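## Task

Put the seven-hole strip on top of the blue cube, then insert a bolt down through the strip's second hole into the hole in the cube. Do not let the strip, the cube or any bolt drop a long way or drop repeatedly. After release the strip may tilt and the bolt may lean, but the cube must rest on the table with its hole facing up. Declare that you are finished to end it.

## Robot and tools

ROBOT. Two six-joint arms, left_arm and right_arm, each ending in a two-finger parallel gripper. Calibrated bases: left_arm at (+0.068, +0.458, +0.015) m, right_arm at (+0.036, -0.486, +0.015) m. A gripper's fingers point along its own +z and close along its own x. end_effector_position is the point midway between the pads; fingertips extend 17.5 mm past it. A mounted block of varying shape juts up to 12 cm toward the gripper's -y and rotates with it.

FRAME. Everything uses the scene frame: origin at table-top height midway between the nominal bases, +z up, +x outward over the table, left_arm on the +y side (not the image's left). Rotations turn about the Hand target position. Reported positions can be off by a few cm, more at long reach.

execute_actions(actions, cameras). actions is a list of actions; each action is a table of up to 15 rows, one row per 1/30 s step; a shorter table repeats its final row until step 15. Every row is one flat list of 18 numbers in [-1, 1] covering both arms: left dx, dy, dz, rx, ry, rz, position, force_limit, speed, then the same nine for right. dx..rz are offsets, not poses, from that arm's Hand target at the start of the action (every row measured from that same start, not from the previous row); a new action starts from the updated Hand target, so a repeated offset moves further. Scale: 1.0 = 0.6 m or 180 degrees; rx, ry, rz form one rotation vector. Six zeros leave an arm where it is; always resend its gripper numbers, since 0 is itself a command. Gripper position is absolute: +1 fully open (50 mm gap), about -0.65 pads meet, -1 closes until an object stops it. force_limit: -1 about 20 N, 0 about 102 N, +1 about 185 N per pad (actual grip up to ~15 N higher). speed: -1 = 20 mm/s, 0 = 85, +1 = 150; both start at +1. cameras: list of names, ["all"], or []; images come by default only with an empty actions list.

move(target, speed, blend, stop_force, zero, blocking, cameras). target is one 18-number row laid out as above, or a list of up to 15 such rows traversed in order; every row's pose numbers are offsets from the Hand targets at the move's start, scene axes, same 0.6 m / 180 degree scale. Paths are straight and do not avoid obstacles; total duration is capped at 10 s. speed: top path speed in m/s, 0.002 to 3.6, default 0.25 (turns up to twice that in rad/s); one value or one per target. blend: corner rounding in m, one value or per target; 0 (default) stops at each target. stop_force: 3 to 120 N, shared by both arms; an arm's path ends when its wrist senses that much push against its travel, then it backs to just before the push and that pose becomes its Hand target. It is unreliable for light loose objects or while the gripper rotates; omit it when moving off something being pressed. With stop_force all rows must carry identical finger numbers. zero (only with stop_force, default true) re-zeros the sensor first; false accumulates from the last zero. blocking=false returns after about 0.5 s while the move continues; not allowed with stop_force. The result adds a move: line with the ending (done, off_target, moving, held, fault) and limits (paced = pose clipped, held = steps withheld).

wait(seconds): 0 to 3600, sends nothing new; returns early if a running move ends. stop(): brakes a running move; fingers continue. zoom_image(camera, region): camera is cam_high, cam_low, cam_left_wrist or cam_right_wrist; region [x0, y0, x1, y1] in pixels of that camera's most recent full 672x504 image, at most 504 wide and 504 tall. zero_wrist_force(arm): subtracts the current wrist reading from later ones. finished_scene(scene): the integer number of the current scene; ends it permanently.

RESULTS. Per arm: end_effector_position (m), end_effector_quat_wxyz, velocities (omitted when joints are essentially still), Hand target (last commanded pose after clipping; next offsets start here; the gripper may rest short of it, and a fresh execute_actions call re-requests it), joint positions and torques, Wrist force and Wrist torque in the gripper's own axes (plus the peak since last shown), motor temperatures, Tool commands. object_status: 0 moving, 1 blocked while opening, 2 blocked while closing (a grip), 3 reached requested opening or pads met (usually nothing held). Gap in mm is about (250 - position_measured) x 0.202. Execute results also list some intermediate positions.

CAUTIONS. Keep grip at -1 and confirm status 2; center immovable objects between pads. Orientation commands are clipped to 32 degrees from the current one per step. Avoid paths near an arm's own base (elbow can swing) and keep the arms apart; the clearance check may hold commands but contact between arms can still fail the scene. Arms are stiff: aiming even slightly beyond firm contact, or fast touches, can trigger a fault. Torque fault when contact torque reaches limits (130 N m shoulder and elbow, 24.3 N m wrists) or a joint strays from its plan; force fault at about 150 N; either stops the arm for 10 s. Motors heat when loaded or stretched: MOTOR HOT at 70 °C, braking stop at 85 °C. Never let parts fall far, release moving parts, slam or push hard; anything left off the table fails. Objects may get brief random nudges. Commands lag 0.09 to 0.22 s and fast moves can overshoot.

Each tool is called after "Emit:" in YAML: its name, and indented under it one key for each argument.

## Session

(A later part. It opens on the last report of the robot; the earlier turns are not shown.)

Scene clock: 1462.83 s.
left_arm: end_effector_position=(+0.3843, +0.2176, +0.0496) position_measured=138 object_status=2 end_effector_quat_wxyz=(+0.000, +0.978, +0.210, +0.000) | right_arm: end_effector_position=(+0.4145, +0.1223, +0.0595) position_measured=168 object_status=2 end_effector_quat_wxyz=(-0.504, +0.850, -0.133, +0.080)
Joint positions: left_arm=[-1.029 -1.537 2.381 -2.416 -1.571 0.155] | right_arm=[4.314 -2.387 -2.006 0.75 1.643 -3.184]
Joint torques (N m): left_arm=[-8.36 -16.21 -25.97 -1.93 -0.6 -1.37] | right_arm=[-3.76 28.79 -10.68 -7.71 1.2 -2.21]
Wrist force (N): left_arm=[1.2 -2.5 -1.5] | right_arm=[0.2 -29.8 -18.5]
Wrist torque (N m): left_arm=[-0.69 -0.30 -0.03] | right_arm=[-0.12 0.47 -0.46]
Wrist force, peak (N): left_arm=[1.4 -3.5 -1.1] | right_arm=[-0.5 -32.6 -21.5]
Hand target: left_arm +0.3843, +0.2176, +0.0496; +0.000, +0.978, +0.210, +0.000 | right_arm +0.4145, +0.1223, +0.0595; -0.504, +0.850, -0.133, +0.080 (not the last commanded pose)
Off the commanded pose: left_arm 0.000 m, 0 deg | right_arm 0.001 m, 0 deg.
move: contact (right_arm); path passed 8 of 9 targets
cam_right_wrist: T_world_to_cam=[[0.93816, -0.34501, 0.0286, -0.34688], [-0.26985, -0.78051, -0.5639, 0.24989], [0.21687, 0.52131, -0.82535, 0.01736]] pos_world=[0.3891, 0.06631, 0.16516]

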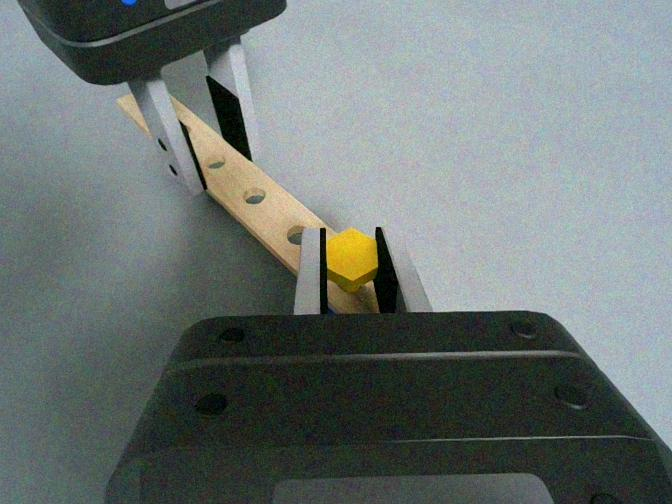

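Emit:
move:
  target:
    - [0,0.0013,0.004,0,0,0,-1,-0.6,-0.7,0,0.0013,0.004,0,0,0,-1,-1,-1]
  speed: 0.03

Emit:
move:
  target: [0,0,-0.004,0,0,0,-1,-0.6,-0.7,0,0,-0.016,0,0,0,-1,-1,-1]
  speed: 0.012
  stop_force: 6

Scene clock: 1468.93 s.
left_arm: end_effector_position=(+0.3843, +0.2183, +0.0520) position_measured=138 object_status=2 end_effector_quat_wxyz=(+0.000, +0.978, +0.210, +0.000) | right_arm: end_effector_position=(+0.4145, +0.1231, +0.0619) position_measured=168 object_status=2 end_effector_quat_wxyz=(-0.504, +0.850, -0.133, +0.080)
Joint positions: left_arm=[-1.028 -1.544 2.38 -2.407 -1.571 0.156] | right_arm=[4.315 -2.381 -2.005 0.744 1.643 -3.183]
Joint torques (N m): left_arm=[10.41 -13.48 -22.68 -4.57 -0.83 0.58] | right_arm=[8.51 40.7 19.21 5.14 -1.8 2.14]
Wrist force (N): left_arm=[-0.9 -1.6 1.1] | right_arm=[-2.4 -0.2 1.6]
Wrist torque (N m): left_arm=[-0.52 -0.34 0.15] | right_arm=[0.06 0.52 -0.44]
Wrist force, peak (N): left_arm=[1.6 -2.7 -1.2] | right_arm=[0.1 -30.6 -18.7]
Hand target: left_arm +0.3843, +0.2183, +0.0520; +0.000, +0.978, +0.210, +0.000 | right_arm +0.4145, +0.1231, +0.0619; -0.504, +0.850, -0.133, +0.080
Off the commanded pose: left_arm 0.000 m, 0 deg | right_arm 0.000 m, 0 deg.
move: done

Scene clock: 1470.33 s.
left_arm: end_effector_position=(+0.3843, +0.2183, +0.0496) position_measured=138 object_status=2 end_effector_quat_wxyz=(+0.000, +0.978, +0.210, +0.000) | right_arm: end_effector_position=(+0.4145, +0.1231, +0.0612) position_measured=168 object_status=2 end_effector_quat_wxyz=(-0.504, +0.850, -0.133, +0.080)
Joint positions: left_arm=[-1.027 -1.538 2.383 -2.416 -1.571 0.156] | right_arm=[4.315 -2.383 -2.005 0.745 1.642 -3.183]
Joint torques (N m): left_arm=[9.75 -23.24 -11.25 -1.27 -0.9 -1.27] | right_arm=[6.16 48.82 -2.25 3.58 -1.73 2.06]
Wrist force (N): left_arm=[-0.7 -2.0 -1.3] | right_arm=[-2.5 -4.5 -1.4]
Wrist torque (N m): left_arm=[-0.67 -0.29 0.12] | right_arm=[-0.04 0.48 -0.41]
Wrist force, peak (N): left_arm=[-0.5 -1.9 -2.1] | right_arm=[-3.2 -10.5 -7.1]
Hand target: left_arm +0.3843, +0.2183, +0.0496; +0.000, +0.978, +0.210, +0.000 | right_arm +0.4145, +0.1231, +0.0612; -0.504, +0.850, -0.133, +0.080 (not the last commanded pose)
Off the commanded pose: left_arm 0.000 m, 0 deg | right_arm 0.009 m, 0 deg.
move: contact (right_arm)

Emit:
move:
  target: [0,0,0.045,0,0,0,-1,-0.6,-0.7,0,0,0.045,0,0,0,-1,-1,-1]
  speed: 0.1
  cameras: ["cam_right_wrist"]

Emit:
zoom_image:
  camera: "cam_right_wrist"
  region: [270, 220, 420, 320]

Emit:
move:
  target: [0,0,0,0,0,0,-1,-0.6,-0.7,0,0,-0.014,0,0,0,-1,-1,-1]
  speed: 0.05
  cameras: ["cam_left_wrist","cam_high"]

Scene clock: 1481.13 s.
left_arm: end_effector_position=(+0.3843, +0.2183, +0.0766) position_measured=138 object_status=2 end_effector_quat_wxyz=(+0.000, +0.978, +0.210, +0.000) | right_arm: end_effector_position=(+0.4145, +0.1231, +0.0882) position_measured=168 object_status=2 end_effector_quat_wxyz=(-0.504, +0.850, -0.133, +0.080)
Joint positions: left_arm=[-1.027 -1.602 2.349 -2.318 -1.571 0.156] | right_arm=[4.315 -2.317 -2.017 0.691 1.642 -3.183]
Joint torques (N m): left_arm=[-4.94 -18.82 -5.94 -2.37 -0.5 1.04] | right_arm=[-2.84 46.28 20.55 4.45 -1.23 1.54]
Wrist force (N): left_arm=[-0.6 -1.3 0.2] | right_arm=[-2.5 1.1 1.8]
Wrist torque (N m): left_arm=[-0.56 -0.36 0.13] | right_arm=[0.13 0.49 -0.44]
Wrist force, peak (N): left_arm=[-0.4 -1.7 -2.1] | right_arm=[-3.6 4.0 3.9]
Hand target: left_arm +0.3843, +0.2183, +0.0766; +0.000, +0.978, +0.210, +0.000 | right_arm +0.4145, +0.1231, +0.0882; -0.504, +0.850, -0.133, +0.080
Off the commanded pose: left_arm 0.000 m, 0 deg | right_arm 0.000 m, 0 deg.
move: done
cam_right_wrist: T_world_to_cam=[[0.93818, -0.34496, 0.02852, -0.34742], [-0.26986, -0.78056, -0.56383, 0.26663], [0.21676, 0.52128, -0.8254, 0.0406]] pos_world=[0.3891, 0.06711, 0.19376]

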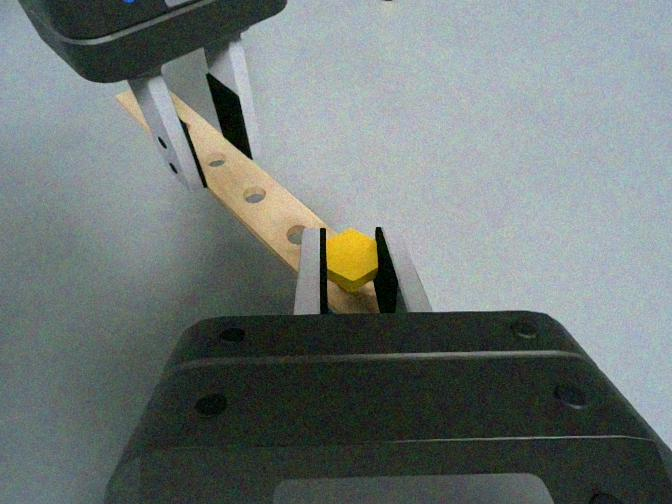

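Scaled by 3.360 from the camera's image (finer frame: 960x720).

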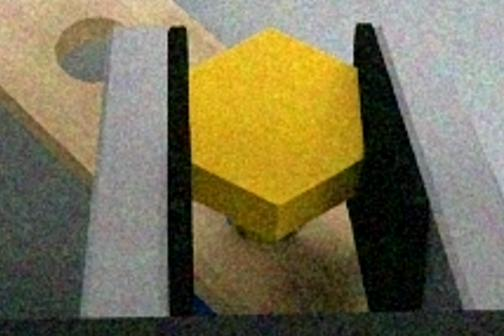

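Scene clock: 1481.63 s.
left_arm: end_effector_position=(+0.3843, +0.2183, +0.0766) position_measured=138 object_status=2 end_effector_quat_wxyz=(+0.000, +0.978, +0.210, +0.000) | right_arm: end_effector_position=(+0.4145, +0.1232, +0.0799) position_measured=168 object_status=2 end_effector_quat_wxyz=(-0.504, +0.850, -0.133, +0.080)
Joint positions: left_arm=[-1.027 -1.602 2.349 -2.318 -1.571 0.156] | right_arm=[4.315 -2.338 -2.013 0.709 1.642 -3.183]
Joint torques (N m): left_arm=[-7.52 -23.48 -7.83 -1.2 0.07 1.24] | right_arm=[-3.54 48.6 5.69 1.4 -1.36 1.03]
Wrist force (N): left_arm=[-1.6 1.1 4.0] | right_arm=[-3.2 -3.6 2.7]
Wrist torque (N m): left_arm=[-0.31 -0.36 0.22] | right_arm=[0.07 0.44 -0.42]
Wrist force, peak (N): left_arm=[-2.4 2.4 4.4] | right_arm=[-3.5 -4.7 3.3]
Hand target: left_arm +0.3843, +0.2183, +0.0766; +0.000, +0.978, +0.210, +0.000 | right_arm +0.4145, +0.1231, +0.0798; -0.504, +0.850, -0.133, +0.080
Off the commanded pose: left_arm 0.000 m, 0 deg | right_arm 0.000 m, 0 deg.
move: done
cam_left_wrist: T_world_to_cam=[[0.917, 0.39865, 0.01331, -0.43466], [0.34651, -0.8127, 0.46846, 0.01557], [0.19757, -0.42497, -0.88338, 0.21502]] pos_world=[0.3507, 0.27731, 0.18844]
Images, in order (width x height): cam_high 672x504, cam_left_wrist 672x504.

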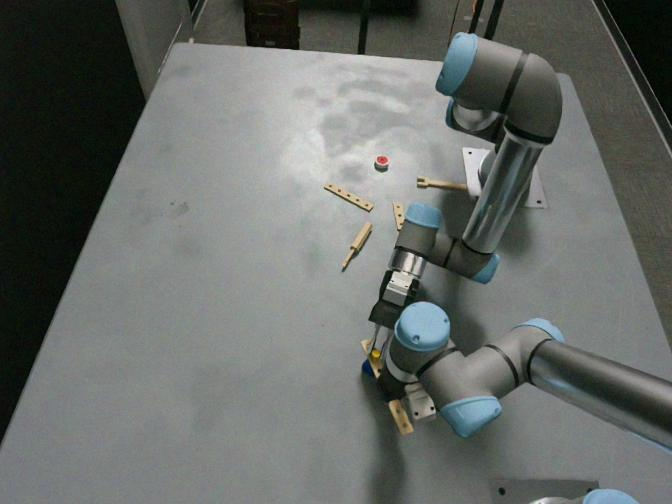

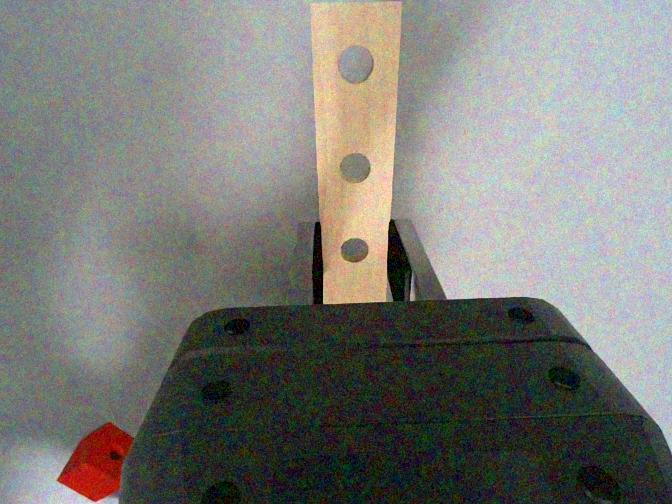

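Emit:
wait:
  seconds: 0
  cameras: ["cam_right_wrist"]

Emit:
zoom_image:
  camera: "cam_right_wrist"
  region: [270, 200, 420, 320]

Scene clock: 1498.07 s.
left_arm: end_effector_position=(+0.3843, +0.2183, +0.0766) position_measured=138 object_status=2 end_effector_quat_wxyz=(+0.000, +0.978, +0.210, +0.000) | right_arm: end_effector_position=(+0.4145, +0.1231, +0.0798) position_measured=168 object_status=2 end_effector_quat_wxyz=(-0.504, +0.850, -0.133, +0.080)
Joint positions: left_arm=[-1.027 -1.603 2.349 -2.318 -1.571 0.156] | right_arm=[4.315 -2.338 -2.013 0.709 1.642 -3.183]
Joint torques (N m): left_arm=[-7.77 -25.1 -8.13 -1.62 1.95 1.4] | right_arm=[-5.26 49.11 -2.12 4.13 -1.38 -2.26]
Wrist force (N): left_arm=[-1.6 1.4 4.0] | right_arm=[-3.6 -3.5 2.8]
Wrist torque (N m): left_arm=[-0.28 -0.39 0.23] | right_arm=[0.09 0.51 -0.42]
Wrist force, peak (N): left_arm=[-1.9 1.4 4.1] | right_arm=[-3.4 -4.0 3.2]
Hand target: left_arm +0.3843, +0.2183, +0.0766; +0.000, +0.978, +0.210, +0.000 | right_arm +0.4145, +0.1231, +0.0798; -0.504, +0.850, -0.133, +0.080
Tool commands: left_gripper/position=-1.0 left_gripper/force_limit=-0.6 left_gripper/speed=-0.7 right_gripper/position=-1.0 right_gripper/force_limit=-1.0 right_gripper/speed=-1.0
Off the commanded pose: left_arm 0.000 m, 0 deg | right_arm 0.000 m, 0 deg.
cam_right_wrist: T_world_to_cam=[[0.93817, -0.345, 0.02857, -0.34719], [-0.26983, -0.78047, -0.56396, 0.26196], [0.21686, 0.52138, -0.82531, 0.03369]] pos_world=[0.3891, 0.06711, 0.18546]

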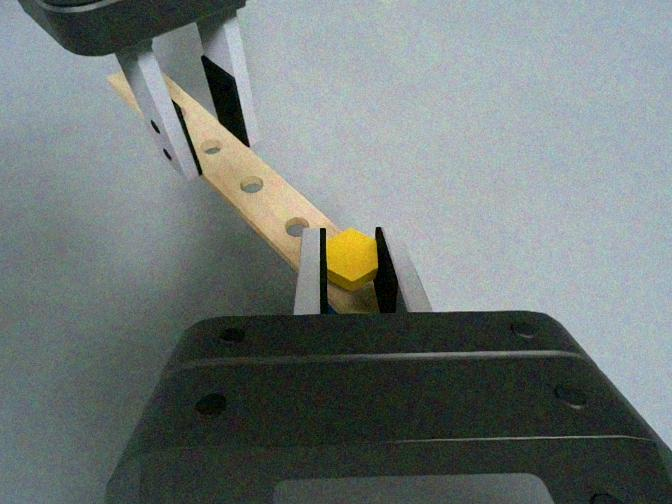

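Scaled by 3.360 from the camera's image (finer frame: 960x720).

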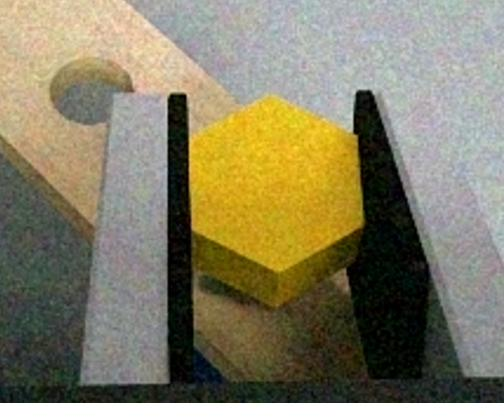

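Emit:
move:
  target:
    - [0,0,0,0,0,0,-1,-0.6,-0.7,0,0,0.014,0,0,0,-1,-1,-1]
    - [0,0,-0.042,0,0,0,-1,-0.6,-0.7,0,0,-0.018,0,0,0,-1,-1,-1]
  speed: 0.08

Emit:
move:
  target: [0,0,0,0,0,0,-1,-0.6,-0.7,0,0,-0.025,0,0,0,-1,-1,-1]
  speed: 0.012
  stop_force: 5
  cameras: ["cam_right_wrist"]

Emit:
zoom_image:
  camera: "cam_right_wrist"
  region: [270, 200, 420, 320]

Scene clock: 1522.27 s.
left_arm: end_effector_position=(+0.3842, +0.2184, +0.0514) position_measured=138 object_status=2 end_effector_quat_wxyz=(+0.000, +0.978, +0.210, +0.000) | right_arm: end_effector_position=(+0.4145, +0.1232, +0.0691) position_measured=168 object_status=2 end_effector_quat_wxyz=(-0.504, +0.850, -0.133, +0.080)
Joint positions: left_arm=[-1.028 -1.542 2.381 -2.409 -1.571 0.156] | right_arm=[4.315 -2.364 -2.008 0.73 1.642 -3.183]
Joint torques (N m): left_arm=[3.6 -24.5 -31.94 -2.95 1.64 -0.72] | right_arm=[-2.6 49.68 3.62 2.96 -1.46 -1.97]
Wrist force (N): left_arm=[0.9 -2.6 0.5] | right_arm=[-3.0 2.3 0.3]
Wrist torque (N m): left_arm=[-0.55 -0.30 -0.02] | right_arm=[0.11 0.50 -0.43]
Wrist force, peak (N): left_arm=[-1.7 1.7 4.2] | right_arm=[-3.8 -4.4 2.7]
Hand target: left_arm +0.3843, +0.2183, +0.0514; +0.000, +0.978, +0.210, +0.000 | right_arm +0.4145, +0.1231, +0.0690; -0.504, +0.850, -0.133, +0.080
Off the commanded pose: left_arm 0.000 m, 0 deg | right_arm 0.000 m, 0 deg.
move: done

Scene clock: 1523.83 s.
left_arm: end_effector_position=(+0.3843, +0.2183, +0.0514) position_measured=138 object_status=2 end_effector_quat_wxyz=(+0.000, +0.978, +0.210, +0.000) | right_arm: end_effector_position=(+0.4145, +0.1231, +0.0614) position_measured=168 object_status=2 end_effector_quat_wxyz=(-0.504, +0.850, -0.133, +0.080)
Joint positions: left_arm=[-1.027 -1.542 2.381 -2.409 -1.571 0.156] | right_arm=[4.315 -2.383 -2.005 0.745 1.642 -3.183]
Joint torques (N m): left_arm=[8.15 -20.92 -28.42 -3.69 0.14 -0.77] | right_arm=[-1.68 50.36 -1.63 4.38 -1.52 -1.8]
Wrist force (N): left_arm=[-0.8 -1.8 1.2] | right_arm=[-2.7 -1.7 0.2]
Wrist torque (N m): left_arm=[-0.54 -0.34 0.15] | right_arm=[0.13 0.52 -0.43]
Wrist force, peak (N): left_arm=[1.2 -2.8 0.5] | right_arm=[-3.5 -9.3 -5.5]
Hand target: left_arm +0.3843, +0.2183, +0.0514; +0.000, +0.978, +0.210, +0.000 | right_arm +0.4145, +0.1231, +0.0614; -0.504, +0.850, -0.133, +0.080 (not the last commanded pose)
Off the commanded pose: left_arm 0.000 m, 0 deg | right_arm 0.007 m, 0 deg.
move: contact (right_arm)
cam_right_wrist: T_world_to_cam=[[0.93817, -0.345, 0.02857, -0.34666], [-0.26983, -0.78047, -0.56396, 0.25153], [0.21686, 0.52138, -0.82531, 0.01842]] pos_world=[0.3891, 0.06711, 0.16696]

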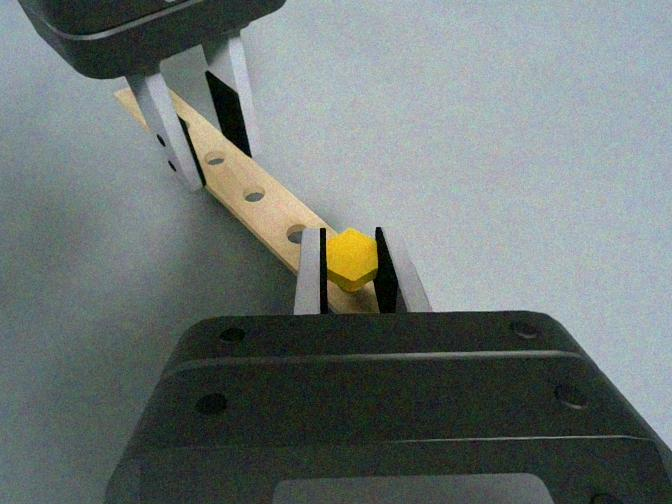

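Scaled by 3.360 from the camera's image (finer frame: 960x720).

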